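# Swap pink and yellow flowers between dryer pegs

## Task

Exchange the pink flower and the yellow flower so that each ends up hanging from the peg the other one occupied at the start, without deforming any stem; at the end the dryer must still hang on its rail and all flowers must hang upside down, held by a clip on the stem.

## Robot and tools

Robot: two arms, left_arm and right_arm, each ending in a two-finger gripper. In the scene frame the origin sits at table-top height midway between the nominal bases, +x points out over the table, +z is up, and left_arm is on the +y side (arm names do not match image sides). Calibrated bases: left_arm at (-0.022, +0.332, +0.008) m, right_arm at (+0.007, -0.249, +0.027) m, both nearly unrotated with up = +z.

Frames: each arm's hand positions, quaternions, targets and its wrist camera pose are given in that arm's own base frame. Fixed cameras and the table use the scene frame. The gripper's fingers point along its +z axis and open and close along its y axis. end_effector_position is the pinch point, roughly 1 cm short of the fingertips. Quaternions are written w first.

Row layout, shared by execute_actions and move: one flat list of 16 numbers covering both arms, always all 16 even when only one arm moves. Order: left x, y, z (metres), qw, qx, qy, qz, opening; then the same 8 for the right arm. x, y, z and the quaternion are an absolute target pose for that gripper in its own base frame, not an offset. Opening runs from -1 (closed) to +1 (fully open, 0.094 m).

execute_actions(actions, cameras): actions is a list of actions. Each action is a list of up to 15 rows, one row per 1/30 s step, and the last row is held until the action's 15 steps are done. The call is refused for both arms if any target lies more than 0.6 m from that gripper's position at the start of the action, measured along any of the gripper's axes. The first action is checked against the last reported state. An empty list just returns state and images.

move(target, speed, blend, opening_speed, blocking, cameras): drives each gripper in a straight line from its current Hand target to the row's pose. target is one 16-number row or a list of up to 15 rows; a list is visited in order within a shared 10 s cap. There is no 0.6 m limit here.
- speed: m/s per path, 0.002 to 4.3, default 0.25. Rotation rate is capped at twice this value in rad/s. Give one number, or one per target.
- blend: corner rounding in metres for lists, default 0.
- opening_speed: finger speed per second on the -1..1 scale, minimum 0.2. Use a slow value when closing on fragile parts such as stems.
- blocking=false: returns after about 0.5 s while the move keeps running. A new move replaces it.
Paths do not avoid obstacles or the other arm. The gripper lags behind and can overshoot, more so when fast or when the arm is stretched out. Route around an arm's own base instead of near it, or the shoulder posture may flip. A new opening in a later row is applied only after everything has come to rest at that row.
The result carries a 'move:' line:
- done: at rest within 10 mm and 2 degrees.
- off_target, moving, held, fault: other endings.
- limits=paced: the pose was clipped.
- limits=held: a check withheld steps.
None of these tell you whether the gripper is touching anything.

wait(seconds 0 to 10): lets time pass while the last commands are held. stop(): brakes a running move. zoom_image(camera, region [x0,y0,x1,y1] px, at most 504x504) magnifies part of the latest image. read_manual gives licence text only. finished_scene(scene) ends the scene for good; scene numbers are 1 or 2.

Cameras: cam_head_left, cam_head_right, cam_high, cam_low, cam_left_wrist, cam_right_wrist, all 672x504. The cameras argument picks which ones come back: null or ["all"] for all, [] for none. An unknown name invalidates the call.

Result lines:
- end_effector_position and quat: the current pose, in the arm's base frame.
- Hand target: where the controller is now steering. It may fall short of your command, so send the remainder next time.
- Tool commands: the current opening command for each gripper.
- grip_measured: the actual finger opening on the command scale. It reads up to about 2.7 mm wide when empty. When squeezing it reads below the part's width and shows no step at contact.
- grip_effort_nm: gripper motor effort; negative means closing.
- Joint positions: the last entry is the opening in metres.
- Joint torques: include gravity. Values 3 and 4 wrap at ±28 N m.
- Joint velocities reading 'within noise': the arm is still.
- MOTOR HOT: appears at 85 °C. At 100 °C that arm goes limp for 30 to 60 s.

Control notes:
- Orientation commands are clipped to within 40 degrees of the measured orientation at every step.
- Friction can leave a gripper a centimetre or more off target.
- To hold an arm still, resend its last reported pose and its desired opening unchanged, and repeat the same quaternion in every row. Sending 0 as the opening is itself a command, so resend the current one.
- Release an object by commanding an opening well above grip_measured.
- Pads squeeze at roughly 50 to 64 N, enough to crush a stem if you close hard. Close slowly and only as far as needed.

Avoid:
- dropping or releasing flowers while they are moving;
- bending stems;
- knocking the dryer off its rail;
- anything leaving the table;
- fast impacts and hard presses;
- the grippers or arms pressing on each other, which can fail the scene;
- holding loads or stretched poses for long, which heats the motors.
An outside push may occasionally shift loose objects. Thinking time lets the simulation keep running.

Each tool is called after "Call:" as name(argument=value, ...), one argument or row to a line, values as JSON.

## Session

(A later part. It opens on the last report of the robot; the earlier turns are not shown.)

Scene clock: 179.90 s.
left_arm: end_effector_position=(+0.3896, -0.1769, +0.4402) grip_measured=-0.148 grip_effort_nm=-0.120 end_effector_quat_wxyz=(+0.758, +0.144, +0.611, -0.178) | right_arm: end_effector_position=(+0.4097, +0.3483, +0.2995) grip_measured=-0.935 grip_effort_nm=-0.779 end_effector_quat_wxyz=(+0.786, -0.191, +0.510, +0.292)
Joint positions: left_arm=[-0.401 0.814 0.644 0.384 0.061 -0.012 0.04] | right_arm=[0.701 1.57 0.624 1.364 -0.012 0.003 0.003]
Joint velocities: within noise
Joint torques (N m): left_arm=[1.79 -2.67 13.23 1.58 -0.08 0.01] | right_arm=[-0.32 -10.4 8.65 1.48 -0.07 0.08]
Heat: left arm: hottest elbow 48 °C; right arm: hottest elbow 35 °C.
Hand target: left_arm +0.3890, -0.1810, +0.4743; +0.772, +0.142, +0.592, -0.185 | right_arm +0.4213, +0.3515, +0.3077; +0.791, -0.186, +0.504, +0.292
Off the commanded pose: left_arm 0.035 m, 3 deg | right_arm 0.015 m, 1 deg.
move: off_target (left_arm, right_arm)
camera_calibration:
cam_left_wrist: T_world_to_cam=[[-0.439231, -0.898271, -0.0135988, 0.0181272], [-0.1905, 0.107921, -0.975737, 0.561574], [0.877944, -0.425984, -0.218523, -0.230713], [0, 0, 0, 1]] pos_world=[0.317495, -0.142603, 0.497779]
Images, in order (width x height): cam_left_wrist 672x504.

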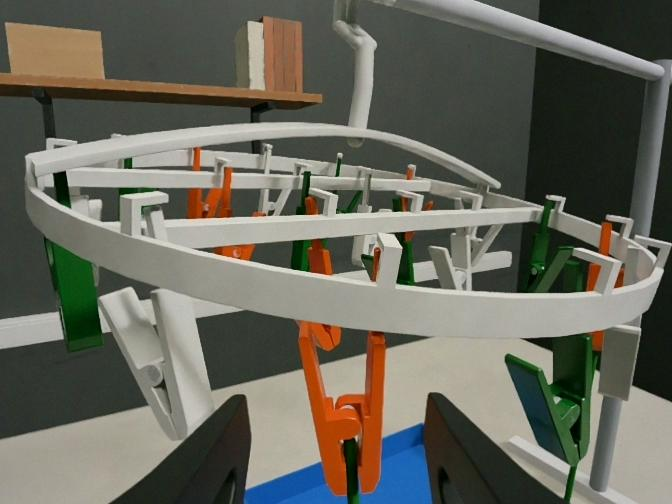

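Call:
move(
  target=[0.405,-0.190,0.485,0.7715,0.1421,0.592,-0.1852,-0.15,0.4218,0.3519,0.3078,0.791,-0.186,0.504,0.292,-0.94],
  speed=0.05,
  cameras=["cam_left_wrist","cam_right_wrist"],
)

Scene clock: 189.27 s.
left_arm: end_effector_position=(+0.4013, -0.1838, +0.4525) grip_measured=-0.148 grip_effort_nm=-0.120 end_effector_quat_wxyz=(+0.760, +0.144, +0.609, -0.179) | right_arm: end_effector_position=(+0.4097, +0.3483, +0.2995) grip_measured=-0.939 grip_effort_nm=-0.862 end_effector_quat_wxyz=(+0.786, -0.191, +0.510, +0.292)
Joint positions: left_arm=[-0.407 0.854 0.692 0.383 0.055 -0.012 0.04] | right_arm=[0.701 1.57 0.624 1.364 -0.012 0.003 0.003]
Joint velocities: left_arm=[within noise] | right_arm=[-0.005 -0.015 0.002 -0.002 -0.022 -0.022 -0.004]
Joint torques (N m): left_arm=[1.85 -2.49 13.33 1.62 -0.07 0.03] | right_arm=[-0.21 -10.46 8.65 1.5 -0.06 0.08]
Heat: left arm: hottest elbow 51 °C; right arm: hottest elbow 35 °C.
Hand target: left_arm +0.4031, -0.1890, +0.4841; +0.772, +0.142, +0.592, -0.185 | right_arm +0.4213, +0.3515, +0.3077; +0.791, -0.186, +0.504, +0.292
Off the commanded pose: left_arm 0.033 m, 2 deg | right_arm 0.015 m, 1 deg.
move: off_target (left_arm, right_arm)
camera_calibration:
cam_left_wrist: T_world_to_cam=[[-0.439341, -0.898233, -0.0125022, 0.0167592], [-0.185843, 0.104498, -0.977007, 0.574578], [0.878887, -0.426916, -0.212841, -0.244346], [0, 0, 0, 1]] pos_world=[0.328897, -0.149304, 0.509569]
cam_right_wrist: T_world_to_cam=[[0.655969, -0.754679, 0.0128169, -0.0108131], [0.00118555, -0.0159506, -0.999872, 0.345725], [0.754787, 0.6559, -0.00956838, -0.447891], [0, 0, 0, 1]] pos_world=[0.344746, 0.291126, 0.341533]
Images, in order (width x height): cam_left_wrist 672x504, cam_right_wrist 672x504.

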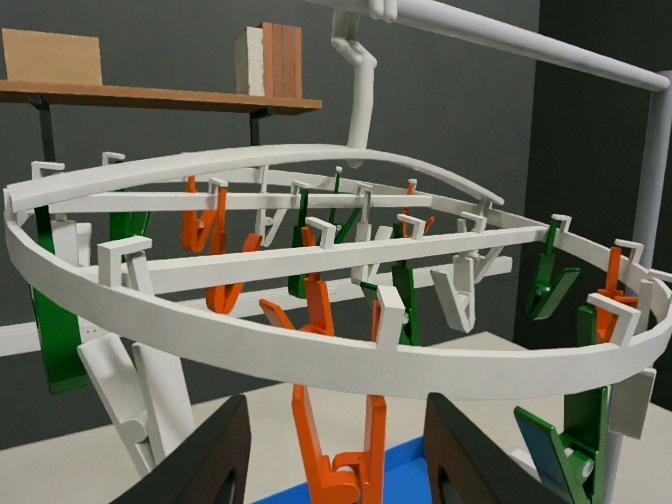

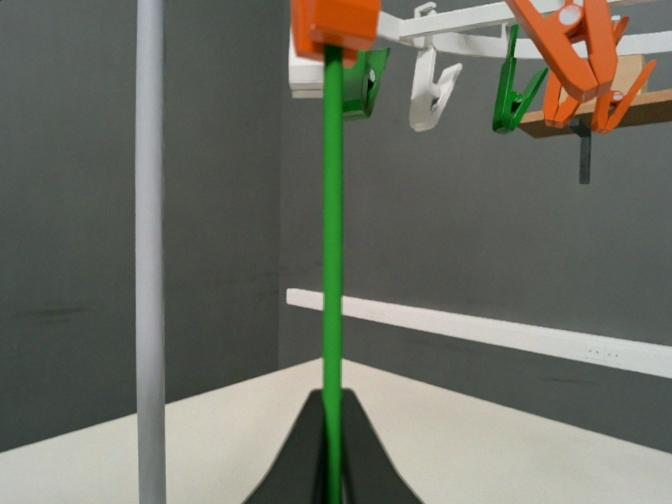

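Call:
move(
  target=[0.390,-0.184,0.463,0.8403,0.121,0.4851,-0.2095,-0.15,0.4218,0.3519,0.3078,0.791,-0.186,0.504,0.292,-0.94],
  speed=0.1,
  cameras=["cam_left_wrist","cam_right_wrist"],
)

Scene clock: 209.07 s.
left_arm: end_effector_position=(+0.3899, -0.1803, +0.4625) grip_measured=-0.148 grip_effort_nm=-0.120 end_effector_quat_wxyz=(+0.840, +0.122, +0.489, -0.201) | right_arm: end_effector_position=(+0.4097, +0.3483, +0.2995) grip_measured=-0.934 grip_effort_nm=-0.784 end_effector_quat_wxyz=(+0.786, -0.191, +0.510, +0.292)
Joint positions: left_arm=[-0.407 0.957 0.588 0.883 0.062 -0.027 0.04] | right_arm=[0.701 1.57 0.624 1.364 -0.012 0.003 0.003]
Joint velocities: within noise
Joint torques (N m): left_arm=[2.02 -2.9 8.47 2.48 0.11 -0.08] | right_arm=[0.03 -10.46 8.64 1.51 -0.06 0.08]
Heat: left arm: hottest elbow 51 °C; right arm: hottest elbow 35 °C.
Hand target: left_arm +0.3899, -0.1840, +0.4631; +0.840, +0.121, +0.485, -0.209 | right_arm +0.4213, +0.3515, +0.3077; +0.791, -0.186, +0.504, +0.292
Off the commanded pose: left_arm 0.004 m, 1 deg | right_arm 0.015 m, 1 deg.
move: off_target (right_arm)
camera_calibration:
cam_left_wrist: T_world_to_cam=[[-0.446767, -0.894495, -0.016663, 0.020537], [0.0786499, -0.0207161, -0.996687, 0.465236], [0.891186, -0.446598, 0.0796072, -0.374331], [0, 0, 0, 1]] pos_world=[0.306183, -0.139167, 0.493836]
cam_right_wrist: T_world_to_cam=[[0.655969, -0.754679, 0.0128169, -0.0108131], [0.00118555, -0.0159506, -0.999872, 0.345725], [0.754787, 0.6559, -0.00956838, -0.447891], [0, 0, 0, 1]] pos_world=[0.344746, 0.291126, 0.341533]
Images, in order (width x height): cam_left_wrist 672x504, cam_right_wrist 672x504.

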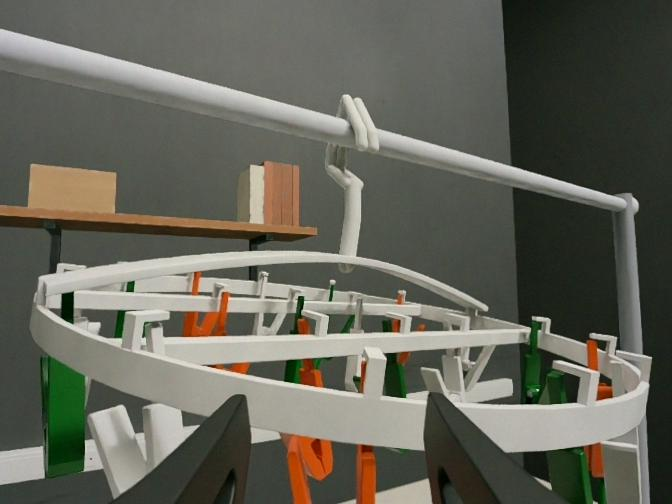

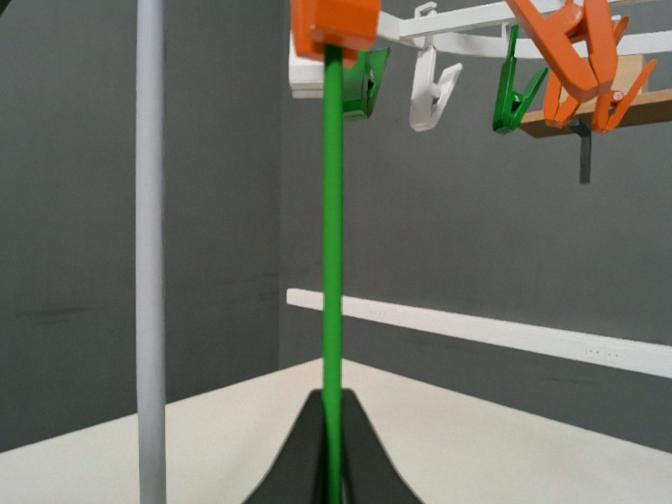

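Call:
move(
  target=[0.392,-0.183,0.434,0.8403,0.121,0.4851,-0.2095,-0.15,0.4218,0.3519,0.3078,0.791,-0.186,0.504,0.292,-0.94],
  speed=0.08,
  cameras=["cam_left_wrist"],
)

Scene clock: 212.10 s.
left_arm: end_effector_position=(+0.3913, -0.1818, +0.4330) grip_measured=-0.148 grip_effort_nm=-0.120 end_effector_quat_wxyz=(+0.839, +0.123, +0.489, -0.204) | right_arm: end_effector_position=(+0.4097, +0.3483, +0.2995) grip_measured=-0.935 grip_effort_nm=-0.789 end_effector_quat_wxyz=(+0.786, -0.191, +0.510, +0.292)
Joint positions: left_arm=[-0.407 1.009 0.534 0.99 0.067 -0.03 0.04] | right_arm=[0.701 1.57 0.624 1.364 -0.012 0.003 0.003]
Joint velocities: within noise
Joint torques (N m): left_arm=[2.55 -3.25 8.16 2.4 0.11 -0.07] | right_arm=[-0.32 -10.64 8.65 1.51 -0.06 0.06]
Heat: left arm: hottest elbow 51 °C; right arm: hottest elbow 35 °C.
Hand target: left_arm +0.3920, -0.1830, +0.4340; +0.840, +0.121, +0.485, -0.209 | right_arm +0.4213, +0.3515, +0.3077; +0.791, -0.186, +0.504, +0.292
Off the commanded pose: left_arm 0.002 m, 1 deg | right_arm 0.015 m, 1 deg.
move: off_target (right_arm)
camera_calibration:
cam_left_wrist: T_world_to_cam=[[-0.451975, -0.891879, -0.0164161, 0.0216426], [0.0776067, -0.0209819, -0.996763, 0.436106], [0.888648, -0.451786, 0.0786991, -0.373427], [0, 0, 0, 1]] pos_world=[0.307782, -0.140256, 0.464438]
Images, in order (width x height): cam_left_wrist 672x504.

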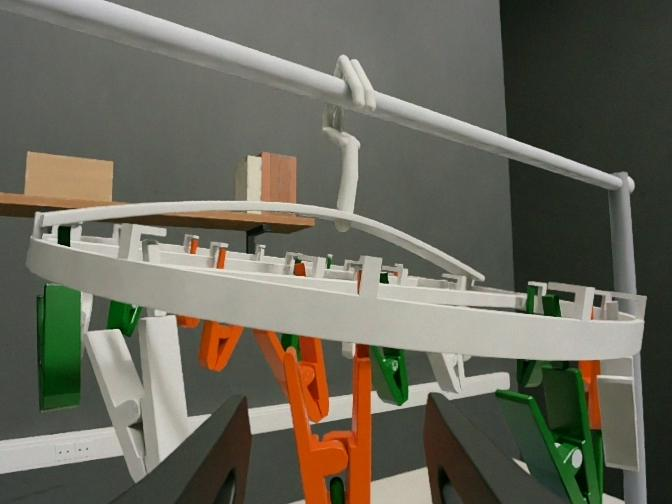

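Call:
move(
  target=[0.415,-0.195,0.428,0.8403,0.121,0.4851,-0.2095,-0.15,0.4218,0.3519,0.3078,0.791,-0.186,0.504,0.292,-0.94],
  speed=0.05,
  cameras=["cam_left_wrist","cam_right_wrist"],
)

Scene clock: 216.97 s.
left_arm: end_effector_position=(+0.4109, -0.1903, +0.4044) grip_measured=-0.148 grip_effort_nm=-0.115 end_effector_quat_wxyz=(+0.828, +0.126, +0.507, -0.202) | right_arm: end_effector_position=(+0.4097, +0.3483, +0.2995) grip_measured=-0.938 grip_effort_nm=-0.838 end_effector_quat_wxyz=(+0.786, -0.191, +0.510, +0.292)
Joint positions: left_arm=[-0.407 1.105 0.534 1.044 0.068 -0.03 0.04] | right_arm=[0.701 1.57 0.624 1.364 -0.012 0.003 0.003]
Joint velocities: left_arm=[within noise] | right_arm=[0.005 0.005 -0.002 0.007 -0.007 -0.037 -0.004]
Joint torques (N m): left_arm=[2.14 -4.13 10.69 2.51 -0.07 -0.03] | right_arm=[-0.15 -10.29 8.66 1.54 -0.06 0.07]
Heat: left arm: hottest elbow 52 °C; right arm: hottest elbow 35 °C.
Hand target: left_arm +0.4139, -0.1945, +0.4275; +0.840, +0.121, +0.485, -0.210 | right_arm +0.4213, +0.3515, +0.3077; +0.791, -0.186, +0.504, +0.292
Off the commanded pose: left_arm 0.024 m, 3 deg | right_arm 0.015 m, 1 deg.
move: off_target (left_arm, right_arm)
camera_calibration:
cam_left_wrist: T_world_to_cam=[[-0.452948, -0.891432, -0.0136432, 0.0218668], [0.0390381, -0.0045428, -0.999227, 0.42586], [0.890682, -0.453131, 0.0368575, -0.37664], [0, 0, 0, 1]] pos_world=[0.328746, -0.14924, 0.439712]
cam_right_wrist: T_world_to_cam=[[0.655969, -0.754679, 0.0128169, -0.0108131], [0.00118555, -0.0159506, -0.999872, 0.345725], [0.754787, 0.6559, -0.00956838, -0.447891], [0, 0, 0, 1]] pos_world=[0.344746, 0.291126, 0.341533]
Images, in order (width x height): cam_left_wrist 672x504, cam_right_wrist 672x504.

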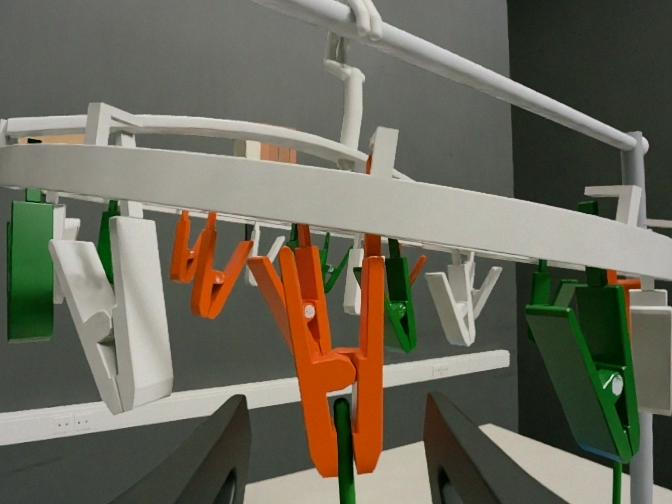

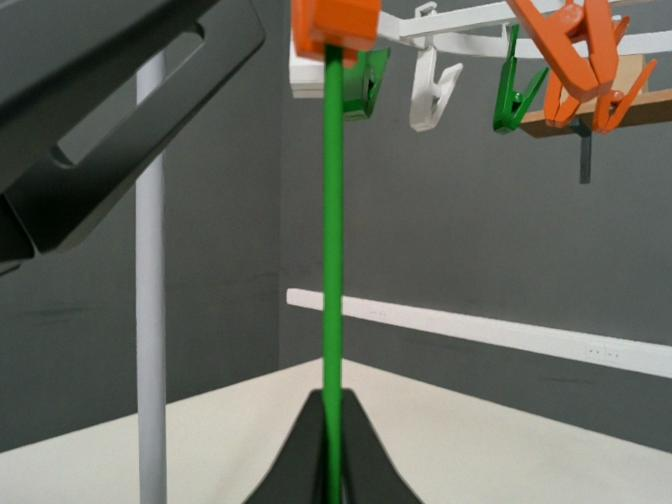

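Call:
move(
  target=[0.416,-0.1955,0.457,0.8403,0.121,0.4851,-0.2095,-0.15,0.4218,0.3519,0.3078,0.791,-0.186,0.504,0.292,-0.94],
  speed=0.05,
  cameras=["cam_left_wrist","cam_right_wrist"],
)

Scene clock: 221.93 s.
left_arm: end_effector_position=(+0.4142, -0.1917, +0.4245) grip_measured=-0.148 grip_effort_nm=-0.110 end_effector_quat_wxyz=(+0.828, +0.126, +0.507, -0.202) | right_arm: end_effector_position=(+0.4097, +0.3483, +0.2995) grip_measured=-0.938 grip_effort_nm=-0.857 end_effector_quat_wxyz=(+0.786, -0.191, +0.510, +0.292)
Joint positions: left_arm=[-0.407 1.077 0.577 0.972 0.068 -0.03 0.04] | right_arm=[0.701 1.57 0.624 1.364 -0.012 0.003 0.003]
Joint velocities: within noise
Joint torques (N m): left_arm=[2.08 -5.6 11.7 1.36 -0.07 -0.03] | right_arm=[-0.21 -10.46 8.65 1.52 -0.05 0.07]
Heat: left arm: hottest elbow 53 °C; right arm: hottest elbow 35 °C.
Hand target: left_arm +0.4142, -0.1946, +0.4564; +0.840, +0.121, +0.485, -0.210 | right_arm +0.4213, +0.3515, +0.3077; +0.791, -0.186, +0.504, +0.292
Off the commanded pose: left_arm 0.033 m, 3 deg | right_arm 0.015 m, 1 deg.
move: off_target (left_arm, right_arm)
camera_calibration:
cam_left_wrist: T_world_to_cam=[[-0.45304, -0.891387, -0.0135972, 0.022404], [0.0383029, -0.00422445, -0.999257, 0.446117], [0.890667, -0.453224, 0.0360565, -0.380595], [0, 0, 0, 1]] pos_world=[0.332046, -0.150639, 0.459813]
cam_right_wrist: T_world_to_cam=[[0.655969, -0.754679, 0.0128169, -0.0108131], [0.00118555, -0.0159506, -0.999872, 0.345725], [0.754787, 0.6559, -0.00956838, -0.447891], [0, 0, 0, 1]] pos_world=[0.344746, 0.291126, 0.341533]
Images, in order (width x height): cam_left_wrist 672x504, cam_right_wrist 672x504.

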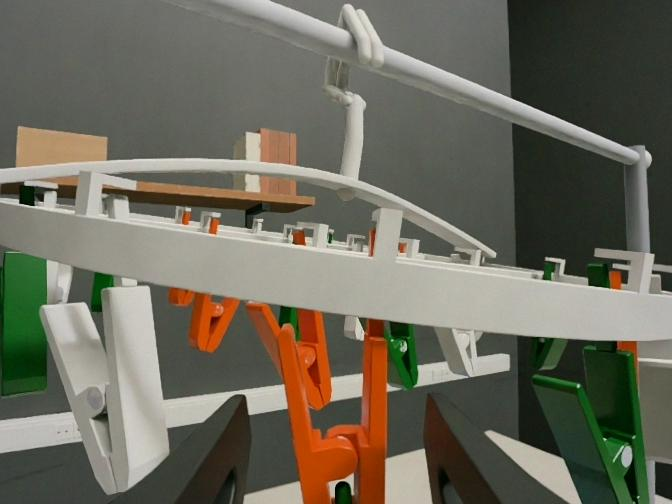

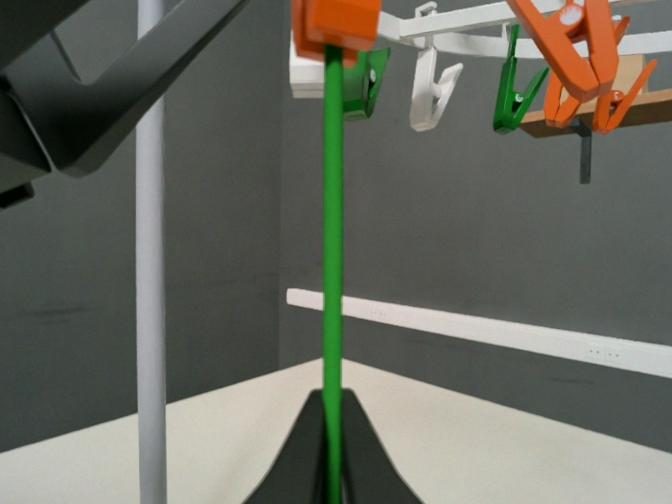

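Call:
move(
  target=[0.4245,-0.1995,0.462,0.8403,0.121,0.4851,-0.2095,-0.15,0.4218,0.3519,0.3078,0.791,-0.186,0.504,0.292,-0.94],
  speed=0.04,
  cameras=["cam_left_wrist","cam_right_wrist"],
)

Call:
zoom_image(
  camera="cam_left_wrist",
  region=[220, 250, 460, 504],
)

Scene clock: 225.33 s.
left_arm: end_effector_position=(+0.4168, -0.1928, +0.4388) grip_measured=-0.148 grip_effort_nm=-0.120 end_effector_quat_wxyz=(+0.834, +0.124, +0.498, -0.203) | right_arm: end_effector_position=(+0.4097, +0.3483, +0.2995) grip_measured=-0.934 grip_effort_nm=-0.789 end_effector_quat_wxyz=(+0.786, -0.191, +0.510, +0.292)
Joint positions: left_arm=[-0.407 1.078 0.606 0.965 0.067 -0.03 0.04] | right_arm=[0.701 1.57 0.624 1.364 -0.012 0.003 0.003]
Joint velocities: within noise
Joint torques (N m): left_arm=[2.02 -3.9 11.86 1.35 -0.08 -0.02] | right_arm=[-0.09 -10.29 8.66 1.52 -0.06 0.07]
Heat: left arm: hottest elbow 54 °C; right arm: hottest elbow 35 °C.
Hand target: left_arm +0.4231, -0.1988, +0.4615; +0.840, +0.121, +0.485, -0.210 | right_arm +0.4213, +0.3515, +0.3077; +0.791, -0.186, +0.504, +0.292
Off the commanded pose: left_arm 0.025 m, 2 deg | right_arm 0.015 m, 1 deg.
move: off_target (left_arm, right_arm)
camera_calibration:
cam_left_wrist: T_world_to_cam=[[-0.452078, -0.891859, -0.0145813, 0.0228366], [0.0581199, -0.0131403, -0.998223, 0.44993], [0.890083, -0.452122, 0.0577752, -0.393098], [0, 0, 0, 1]] pos_world=[0.334064, -0.151449, 0.472175]
cam_right_wrist: T_world_to_cam=[[0.655969, -0.754679, 0.0128169, -0.0108131], [0.00118555, -0.0159506, -0.999872, 0.345725], [0.754787, 0.6559, -0.00956838, -0.447891], [0, 0, 0, 1]] pos_world=[0.344746, 0.291126, 0.341533]
Images, in order (width x height): cam_left_wrist 672x504, cam_right_wrist 672x504.

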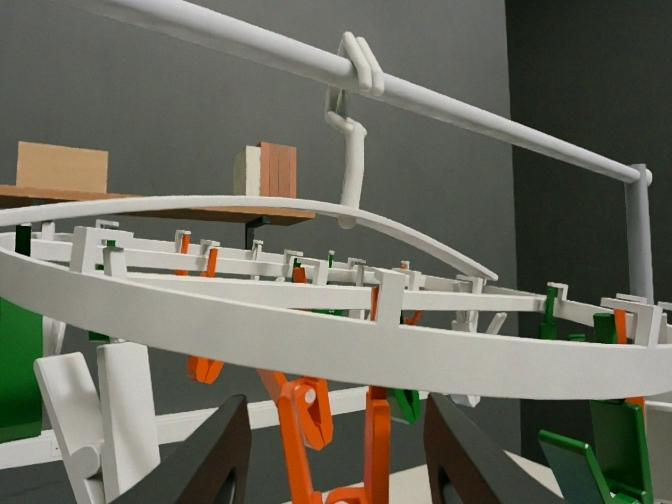

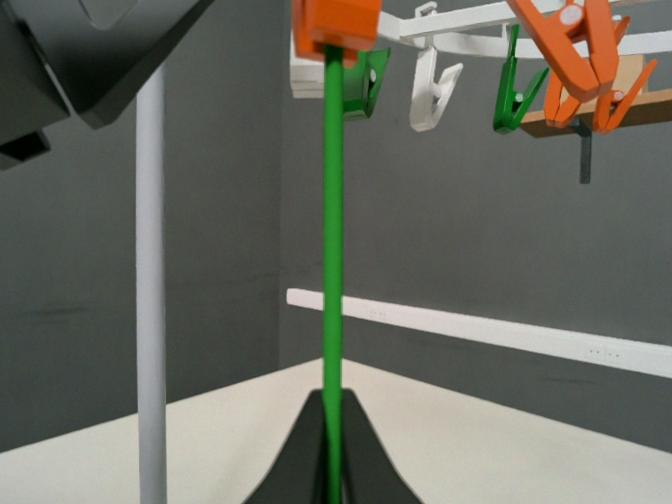

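Scaled by 1.984 from the camera's 672x504 image, which has a finer 960x720 frame.

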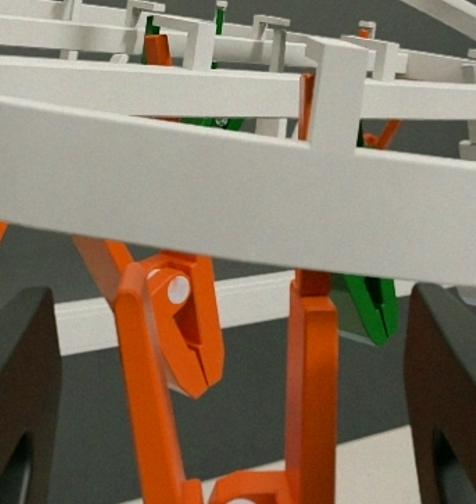

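Call:
move(
  target=[0.4295,-0.2035,0.452,0.8403,0.121,0.4851,-0.2095,-0.15,0.4218,0.3519,0.3078,0.791,-0.186,0.504,0.292,-0.94],
  speed=0.04,
  cameras=["cam_left_wrist"],
)

Scene clock: 231.93 s.
left_arm: end_effector_position=(+0.4257, -0.1970, +0.4250) grip_measured=-0.148 grip_effort_nm=-0.120 end_effector_quat_wxyz=(+0.827, +0.125, +0.509, -0.202) | right_arm: end_effector_position=(+0.4097, +0.3483, +0.2995) grip_measured=-0.940 grip_effort_nm=-0.545 end_effector_quat_wxyz=(+0.786, -0.191, +0.510, +0.292)
Joint positions: left_arm=[-0.409 1.114 0.606 0.976 0.063 -0.03 0.04] | right_arm=[0.701 1.57 0.624 1.364 -0.012 0.003 0.003]
Joint velocities: left_arm=[within noise] | right_arm=[-0.015 -0.024 -0.007 -0.007 -0.037 -0.007 0.005]
Joint torques (N m): left_arm=[1.85 -4.48 11.37 2.48 -0.08 0] | right_arm=[-0.21 -10.29 8.68 1.47 -0.08 0.1]
Heat: left arm: hottest elbow 56 °C; right arm: hottest elbow 35 °C.
Hand target: left_arm +0.4281, -0.2028, +0.4513; +0.840, +0.121, +0.485, -0.210 | right_arm +0.4213, +0.3515, +0.3077; +0.791, -0.186, +0.504, +0.292
Off the commanded pose: left_arm 0.028 m, 3 deg | right_arm 0.015 m, 1 deg.
move: off_target (left_arm, right_arm)
camera_calibration:
cam_left_wrist: T_world_to_cam=[[-0.451118, -0.892395, -0.0111049, 0.0209314], [0.0336042, -0.00455064, -0.999425, 0.448196], [0.891831, -0.451232, 0.0320411, -0.391734], [0, 0, 0, 1]] pos_world=[0.343742, -0.156044, 0.460722]
Images, in order (width x height): cam_left_wrist 672x504.

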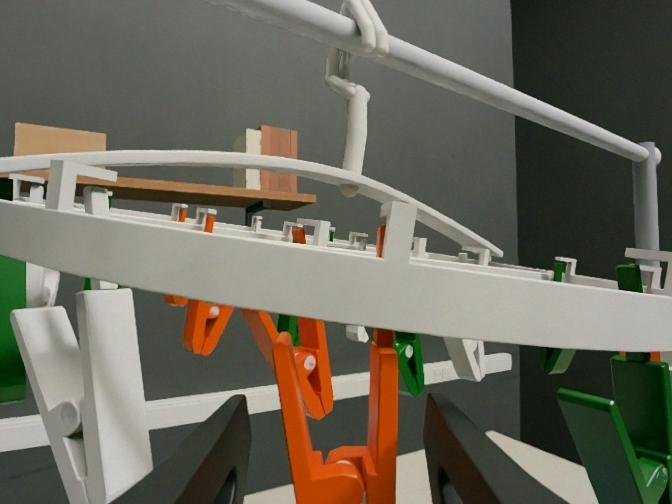

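Call:
move(
  target=[0.4305,-0.204,0.455,0.8403,0.121,0.4851,-0.2095,-0.55,0.4218,0.3519,0.3078,0.791,-0.186,0.504,0.292,-0.94],
  opening_speed=0.2,
  speed=0.03,
  cameras=["cam_left_wrist","cam_right_wrist"],
)

Scene clock: 237.57 s.
left_arm: end_effector_position=(+0.4258, -0.1971, +0.4260) grip_measured=-0.543 grip_effort_nm=-0.388 end_effector_quat_wxyz=(+0.828, +0.125, +0.509, -0.202) | right_arm: end_effector_position=(+0.4097, +0.3483, +0.2995) grip_measured=-0.936 grip_effort_nm=-0.818 end_effector_quat_wxyz=(+0.786, -0.191, +0.510, +0.292)
Joint positions: left_arm=[-0.41 1.114 0.608 0.976 0.062 -0.03 0.021] | right_arm=[0.701 1.57 0.624 1.364 -0.012 0.003 0.003]
Joint velocities: left_arm=[within noise] | right_arm=[0.005 -0.005 0.002 0.012 -0.037 0.007 -0.004]
Joint torques (N m): left_arm=[1.79 -4.66 11.77 2.15 -0.08 0] | right_arm=[-0.32 -10.64 8.69 1.5 -0.05 0.08]
Heat: left arm: hottest elbow 57 °C; right arm: hottest elbow 35 °C.
Hand target: left_arm +0.4289, -0.2031, +0.4544; +0.840, +0.121, +0.485, -0.210 | right_arm +0.4213, +0.3515, +0.3077; +0.791, -0.186, +0.504, +0.292
Off the commanded pose: left_arm 0.030 m, 3 deg | right_arm 0.015 m, 1 deg.
move: off_target (left_arm, right_arm)
camera_calibration:
cam_left_wrist: T_world_to_cam=[[-0.451143, -0.892383, -0.0110253, 0.0208258], [0.0352641, -0.00548067, -0.999363, 0.448348], [0.891754, -0.451245, 0.0339417, -0.392662], [0, 0, 0, 1]] pos_world=[0.343743, -0.156145, 0.461619]
cam_right_wrist: T_world_to_cam=[[0.655969, -0.754679, 0.0128169, -0.0108131], [0.00118555, -0.0159506, -0.999872, 0.345725], [0.754787, 0.6559, -0.00956838, -0.447891], [0, 0, 0, 1]] pos_world=[0.344746, 0.291126, 0.341533]
Images, in order (width x height): cam_left_wrist 672x504, cam_right_wrist 672x504.

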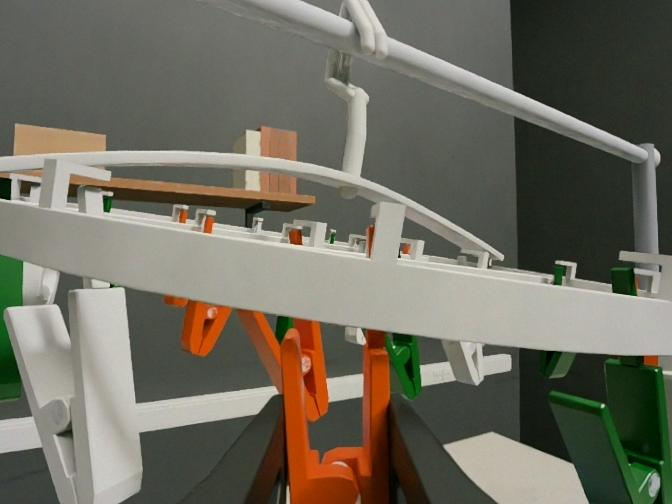

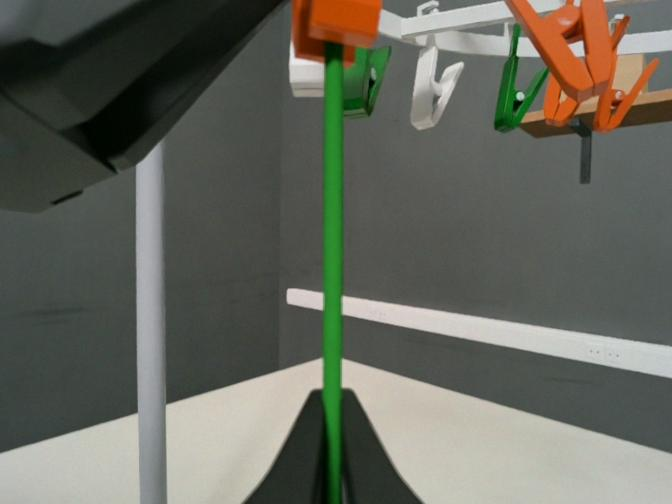

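Call:
move(
  target=[0.4305,-0.204,0.455,0.8403,0.121,0.4851,-0.2095,-0.75,0.4218,0.3519,0.3078,0.791,-0.186,0.504,0.292,-0.94],
  opening_speed=0.2,
  speed=0.03,
  cameras=["cam_left_wrist","cam_right_wrist"],
)

Call:
zoom_image(
  camera="cam_right_wrist",
  region=[240, 0, 440, 100],
)

Scene clock: 240.73 s.
left_arm: end_effector_position=(+0.4258, -0.1971, +0.4260) grip_measured=-0.590 grip_effort_nm=-1.067 end_effector_quat_wxyz=(+0.828, +0.125, +0.509, -0.202) | right_arm: end_effector_position=(+0.4097, +0.3483, +0.2995) grip_measured=-0.937 grip_effort_nm=-0.838 end_effector_quat_wxyz=(+0.786, -0.191, +0.510, +0.292)
Joint positions: left_arm=[-0.41 1.114 0.608 0.976 0.062 -0.03 0.019] | right_arm=[0.701 1.57 0.624 1.364 -0.012 0.003 0.003]
Joint velocities: left_arm=[within noise] | right_arm=[0.005 0.005 0.017 -0.002 -0.007 0.037 -0.005]
Joint torques (N m): left_arm=[1.85 -4.66 11.78 2.14 -0.07 0] | right_arm=[-0.21 -10.46 8.65 1.48 -0.05 0.07]
Heat: left arm: hottest elbow 57 °C; right arm: hottest elbow 35 °C.
Hand target: left_arm +0.4289, -0.2031, +0.4543; +0.840, +0.121, +0.485, -0.210 | right_arm +0.4213, +0.3515, +0.3077; +0.791, -0.186, +0.504, +0.292
Off the commanded pose: left_arm 0.030 m, 3 deg | right_arm 0.015 m, 1 deg.
move: off_target (left_arm, right_arm)
camera_calibration:
cam_left_wrist: T_world_to_cam=[[-0.451143, -0.892383, -0.0110253, 0.0208258], [0.0352641, -0.00548067, -0.999363, 0.448348], [0.891754, -0.451245, 0.0339417, -0.392662], [0, 0, 0, 1]] pos_world=[0.343743, -0.156145, 0.461619]
cam_right_wrist: T_world_to_cam=[[0.655969, -0.754679, 0.0128169, -0.0108131], [0.00118555, -0.0159506, -0.999872, 0.345725], [0.754787, 0.6559, -0.00956838, -0.447891], [0, 0, 0, 1]] pos_world=[0.344746, 0.291126, 0.341533]
Images, in order (width x height): cam_left_wrist 672x504, cam_right_wrist 672x504.

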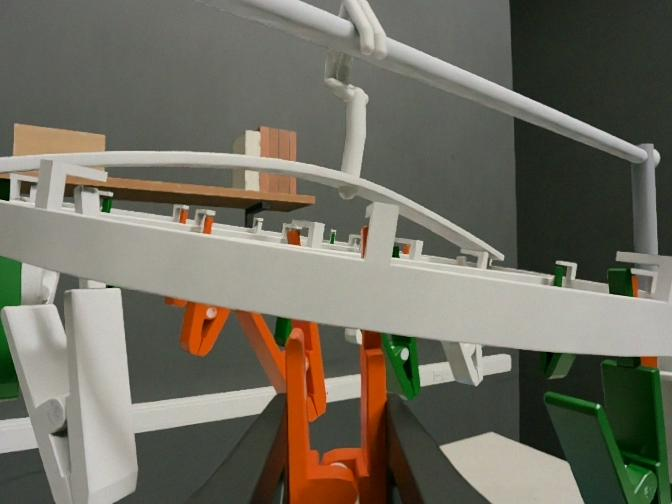

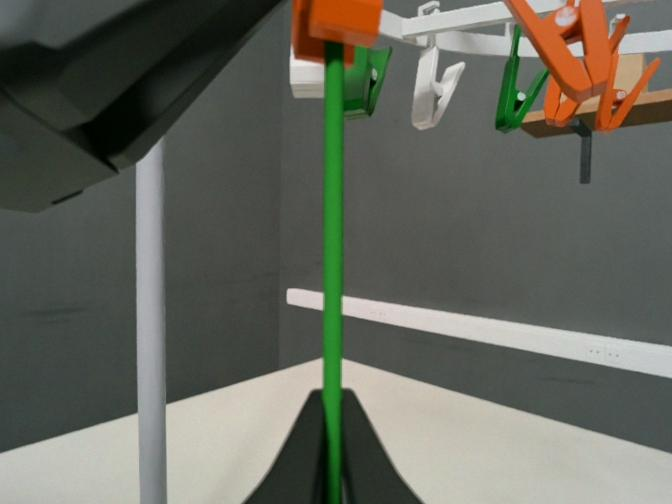

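Scaled by 2.520 from the camera's 672x504 image, which has a finer 960x720 frame.

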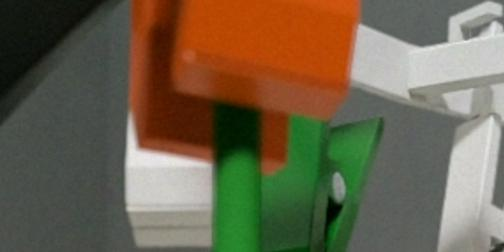

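Call:
move(
  target=[0.4305,-0.204,0.455,0.8403,0.121,0.4851,-0.2095,-1.0,0.4218,0.3519,0.3078,0.791,-0.186,0.504,0.292,-0.94],
  opening_speed=0.3,
  speed=0.03,
  cameras=["cam_left_wrist","cam_right_wrist"],
)

Call:
zoom_image(
  camera="cam_right_wrist",
  region=[240, 0, 440, 100],
)

Call:
zoom_image(
  camera="cam_left_wrist",
  region=[240, 300, 440, 504],
)

Scene clock: 245.03 s.
left_arm: end_effector_position=(+0.4258, -0.1971, +0.4260) grip_measured=-0.590 grip_effort_nm=-1.067 end_effector_quat_wxyz=(+0.828, +0.125, +0.509, -0.202) | right_arm: end_effector_position=(+0.4097, +0.3483, +0.2995) grip_measured=-0.937 grip_effort_nm=-0.833 end_effector_quat_wxyz=(+0.786, -0.191, +0.510, +0.292)
Joint positions: left_arm=[-0.41 1.114 0.608 0.976 0.062 -0.03 0.019] | right_arm=[0.701 1.57 0.624 1.364 -0.012 0.003 0.003]
Joint velocities: left_arm=[within noise] | right_arm=[-0.024 -0.005 0.007 -0.002 0.022 -0.066 -0.005]
Joint torques (N m): left_arm=[1.9 -4.6 11.75 2.13 -0.07 0] | right_arm=[-0.15 -10.29 8.64 1.55 -0.07 0.07]
Heat: left arm: hottest elbow 57 °C; right arm: hottest elbow 35 °C.
Hand target: left_arm +0.4289, -0.2031, +0.4543; +0.840, +0.121, +0.485, -0.210 | right_arm +0.4213, +0.3515, +0.3077; +0.791, -0.186, +0.504, +0.292
Off the commanded pose: left_arm 0.030 m, 3 deg | right_arm 0.015 m, 1 deg.
move: off_target (left_arm, right_arm)
camera_calibration:
cam_left_wrist: T_world_to_cam=[[-0.451143, -0.892383, -0.0110253, 0.0208258], [0.0352641, -0.00548067, -0.999363, 0.448348], [0.891754, -0.451245, 0.0339417, -0.392662], [0, 0, 0, 1]] pos_world=[0.343743, -0.156145, 0.461619]
cam_right_wrist: T_world_to_cam=[[0.655969, -0.754679, 0.0128169, -0.0108131], [0.00118555, -0.0159506, -0.999872, 0.345725], [0.754787, 0.6559, -0.00956838, -0.447891], [0, 0, 0, 1]] pos_world=[0.344746, 0.291126, 0.341533]
Images, in order (width x height): cam_left_wrist 672x504, cam_right_wrist 672x504.

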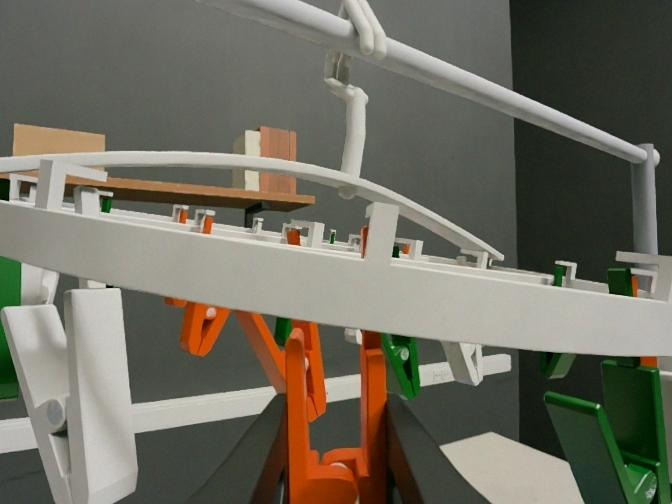

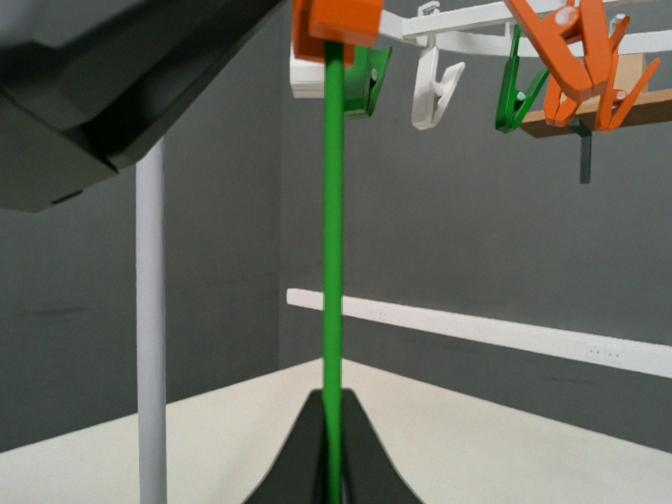

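Scaled by 2.520 from the camera's 672x504 image, which has a finer 960x720 frame.

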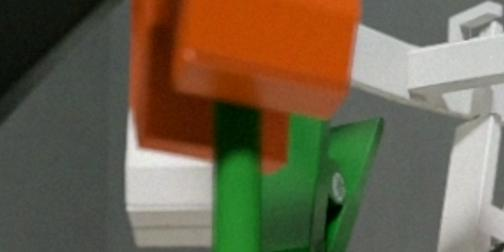

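Scaled by 2.471 from the camera's 672x504 image, which has a finer 960x720 frame.

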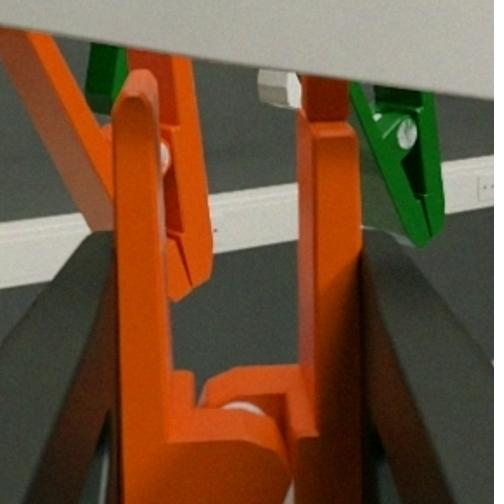

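Call:
execute_actions(
  actions=[],
  cameras=["cam_head_right","cam_low"],
)

Call:
zoom_image(
  camera="cam_head_right",
  region=[160, 20, 260, 120],
)

Call:
zoom_image(
  camera="cam_low",
  region=[260, 110, 360, 210],
)

Scene clock: 249.40 s.
left_arm: end_effector_position=(+0.4258, -0.1971, +0.4260) grip_measured=-0.590 grip_effort_nm=-1.067 end_effector_quat_wxyz=(+0.828, +0.125, +0.509, -0.202) | right_arm: end_effector_position=(+0.4097, +0.3483, +0.2995) grip_measured=-0.936 grip_effort_nm=-0.813 end_effector_quat_wxyz=(+0.786, -0.191, +0.510, +0.292)
Joint positions: left_arm=[-0.41 1.114 0.608 0.976 0.062 -0.03 0.019] | right_arm=[0.701 1.57 0.624 1.364 -0.012 0.003 0.003]
Joint velocities: left_arm=[within noise] | right_arm=[-0.005 -0.005 -0.017 0.002 -0.022 0.022 -0.004]
Joint torques (N m): left_arm=[1.79 -4.6 11.77 2.13 -0.07 0] | right_arm=[-0.38 -10.4 8.68 1.54 -0.07 0.08]
Heat: left arm: hottest elbow 57 °C; right arm: hottest elbow 35 °C.
Hand target: left_arm +0.4289, -0.2031, +0.4543; +0.840, +0.121, +0.485, -0.210 | right_arm +0.4213, +0.3515, +0.3077; +0.791, -0.186, +0.504, +0.292
Tool commands: left_gripper/opening=-1.0 right_gripper/opening=-0.94
Off the commanded pose: left_arm 0.030 m, 3 deg | right_arm 0.015 m, 1 deg.
Images, in order (width x height): cam_head_right 672x504, cam_low 672x504.

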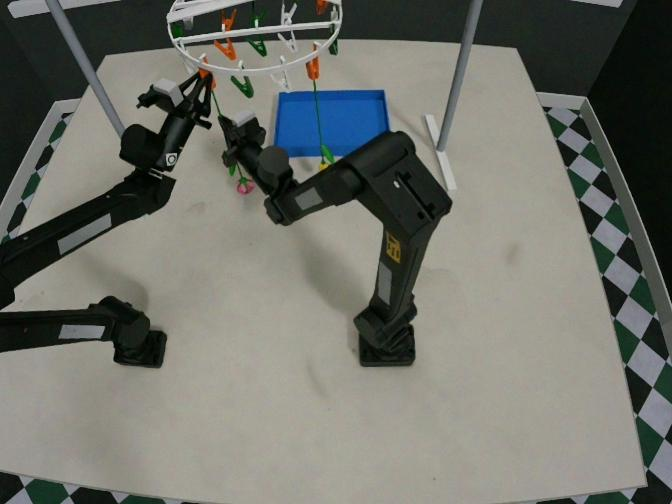

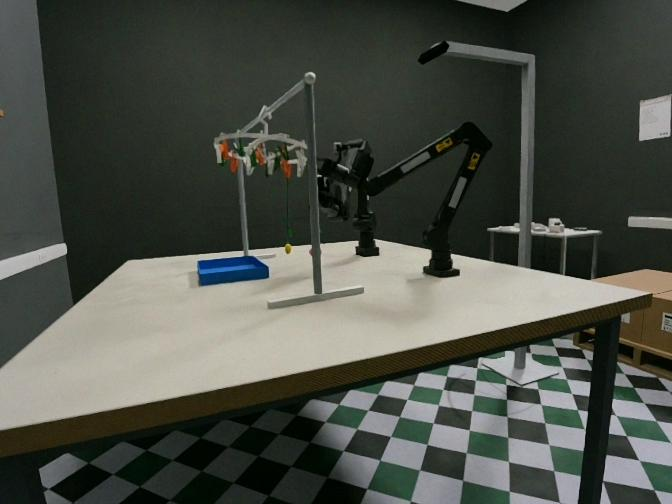

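Scaled by 5.040 from the camera's 672x504 image, which has a finer 960x720 frame.

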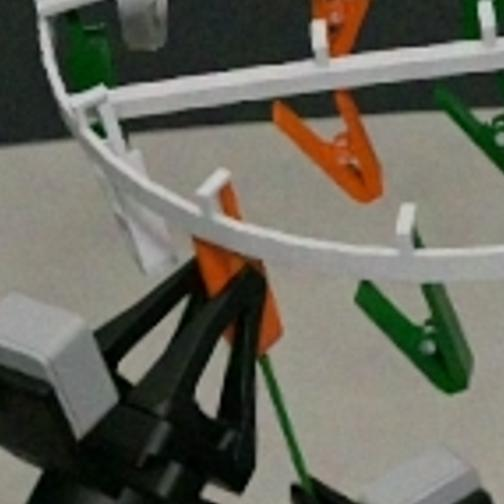

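Scaled by 5.040 from the camera's 672x504 image, which has a finer 960x720 frame.

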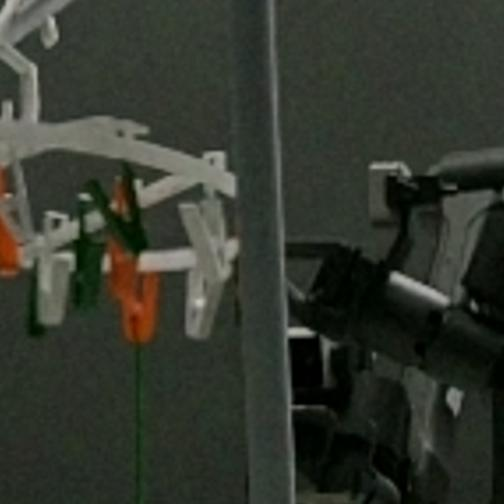

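Call:
move(
  target=[0.4305,-0.204,0.455,0.8403,0.121,0.4851,-0.2095,-1.0,0.4218,0.3519,0.292,0.791,-0.186,0.504,0.292,-0.97],
  speed=0.03,
  cameras=["cam_left_wrist","cam_right_wrist"],
)

Scene clock: 251.90 s.
left_arm: end_effector_position=(+0.4258, -0.1971, +0.4260) grip_measured=-0.590 grip_effort_nm=-1.067 end_effector_quat_wxyz=(+0.828, +0.125, +0.509, -0.202) | right_arm: end_effector_position=(+0.4127, +0.3508, +0.2842) grip_measured=-0.947 grip_effort_nm=-1.038 end_effector_quat_wxyz=(+0.783, -0.193, +0.514, +0.291)
Joint positions: left_arm=[-0.41 1.114 0.608 0.976 0.062 -0.03 0.019] | right_arm=[0.701 1.613 0.624 1.396 -0.012 0.003 0.002]
Joint velocities: within noise
Joint torques (N m): left_arm=[1.79 -4.72 11.78 2.14 -0.07 0] | right_arm=[-0.09 -10.75 7.72 2.44 -0.05 0.06]
Heat: left arm: hottest elbow 57 °C; right arm: hottest elbow 35 °C.
Hand target: left_arm +0.4289, -0.2031, +0.4543; +0.840, +0.121, +0.485, -0.210 | right_arm +0.4214, +0.3516, +0.2919; +0.791, -0.186, +0.504, +0.292
Off the commanded pose: left_arm 0.030 m, 3 deg | right_arm 0.012 m, 2 deg.
move: off_target (left_arm, right_arm)
camera_calibration:
cam_left_wrist: T_world_to_cam=[[-0.451143, -0.892383, -0.0110253, 0.0208258], [0.0352641, -0.00548067, -0.999363, 0.448348], [0.891754, -0.451245, 0.0339417, -0.392662], [0, 0, 0, 1]] pos_world=[0.343743, -0.156145, 0.461619]
cam_right_wrist: T_world_to_cam=[[0.656012, -0.754646, 0.0125552, -0.0106864], [-0.00758967, -0.0232299, -0.999701, 0.336598], [0.754712, 0.655721, -0.0209666, -0.448626], [0, 0, 0, 1]] pos_world=[0.348148, 0.293928, 0.327226]
Images, in order (width x height): cam_left_wrist 672x504, cam_right_wrist 672x504.

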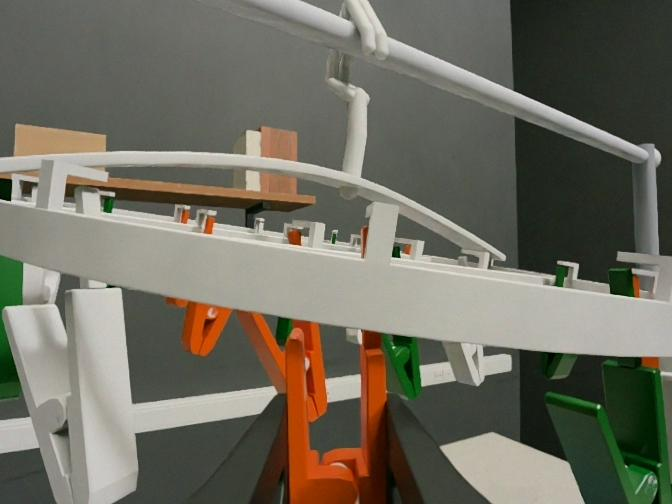

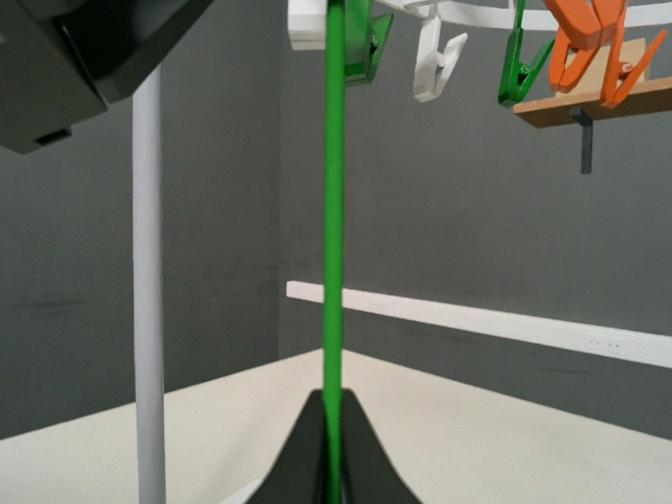

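Call:
move(
  target=[0.4305,-0.204,0.455,0.8403,0.121,0.4851,-0.2095,-1.0,0.4218,0.3519,0.256,0.791,-0.186,0.504,0.292,-0.97],
  speed=0.05,
  cameras=["cam_left_wrist","cam_right_wrist","cam_head_left"],
)

Scene clock: 256.00 s.
left_arm: end_effector_position=(+0.4258, -0.1971, +0.4260) grip_measured=-0.590 grip_effort_nm=-1.062 end_effector_quat_wxyz=(+0.828, +0.125, +0.509, -0.202) | right_arm: end_effector_position=(+0.4152, +0.3529, +0.2538) grip_measured=-0.947 grip_effort_nm=-1.038 end_effector_quat_wxyz=(+0.786, -0.191, +0.510, +0.292)
Joint positions: left_arm=[-0.41 1.114 0.608 0.976 0.062 -0.03 0.019] | right_arm=[0.701 1.724 0.624 1.52 -0.012 0.003 0.002]
Joint velocities: within noise
Joint torques (N m): left_arm=[1.85 -4.66 11.77 2.13 -0.07 0.01] | right_arm=[-0.38 -11.75 6.02 2.44 -0.05 0.07]
Heat: left arm: hottest elbow 57 °C; right arm: hottest elbow 35 °C.
Hand target: left_arm +0.4289, -0.2031, +0.4543; +0.840, +0.121, +0.485, -0.210 | right_arm +0.4217, +0.3518, +0.2559; +0.791, -0.186, +0.504, +0.292
Off the commanded pose: left_arm 0.030 m, 3 deg | right_arm 0.007 m, 1 deg.
move: off_target (left_arm)
camera_calibration:
cam_left_wrist: T_world_to_cam=[[-0.451143, -0.892383, -0.0110253, 0.0208258], [0.0352641, -0.00548067, -0.999363, 0.448348], [0.891754, -0.451245, 0.0339417, -0.392662], [0, 0, 0, 1]] pos_world=[0.343743, -0.156145, 0.461619]
cam_right_wrist: T_world_to_cam=[[0.655916, -0.754726, 0.0127878, -0.010323], [0.00146825, -0.0156655, -0.999876, 0.299916], [0.754832, 0.655854, -0.00916713, -0.455617], [0, 0, 0, 1]] pos_world=[0.350245, 0.295726, 0.295834]
Images, in order (width x height): cam_head_left 672x504, cam_left_wrist 672x504, cam_right_wrist 672x504.

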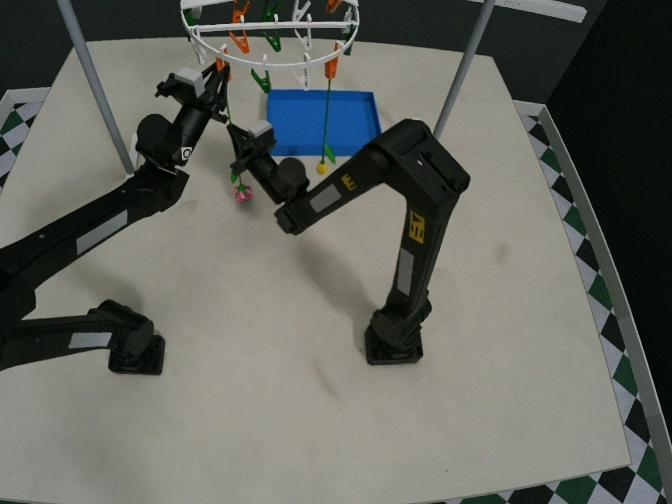

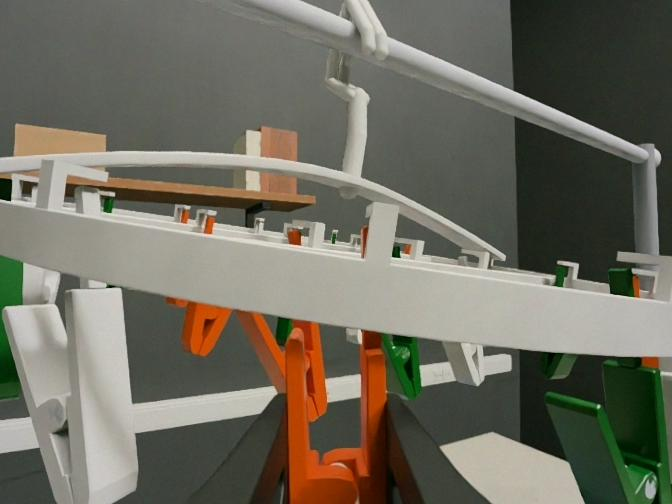

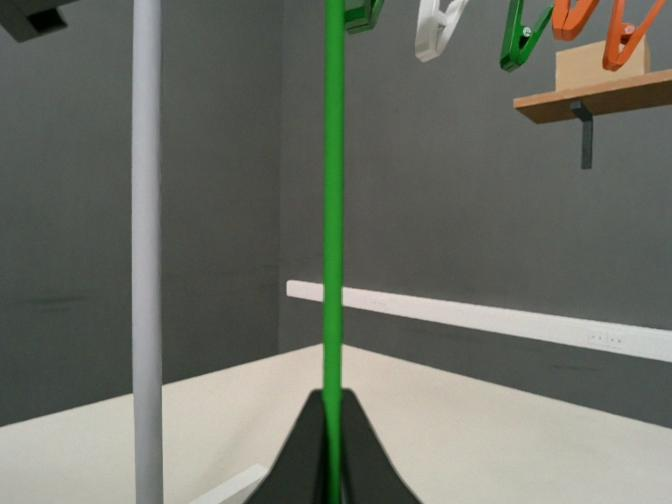

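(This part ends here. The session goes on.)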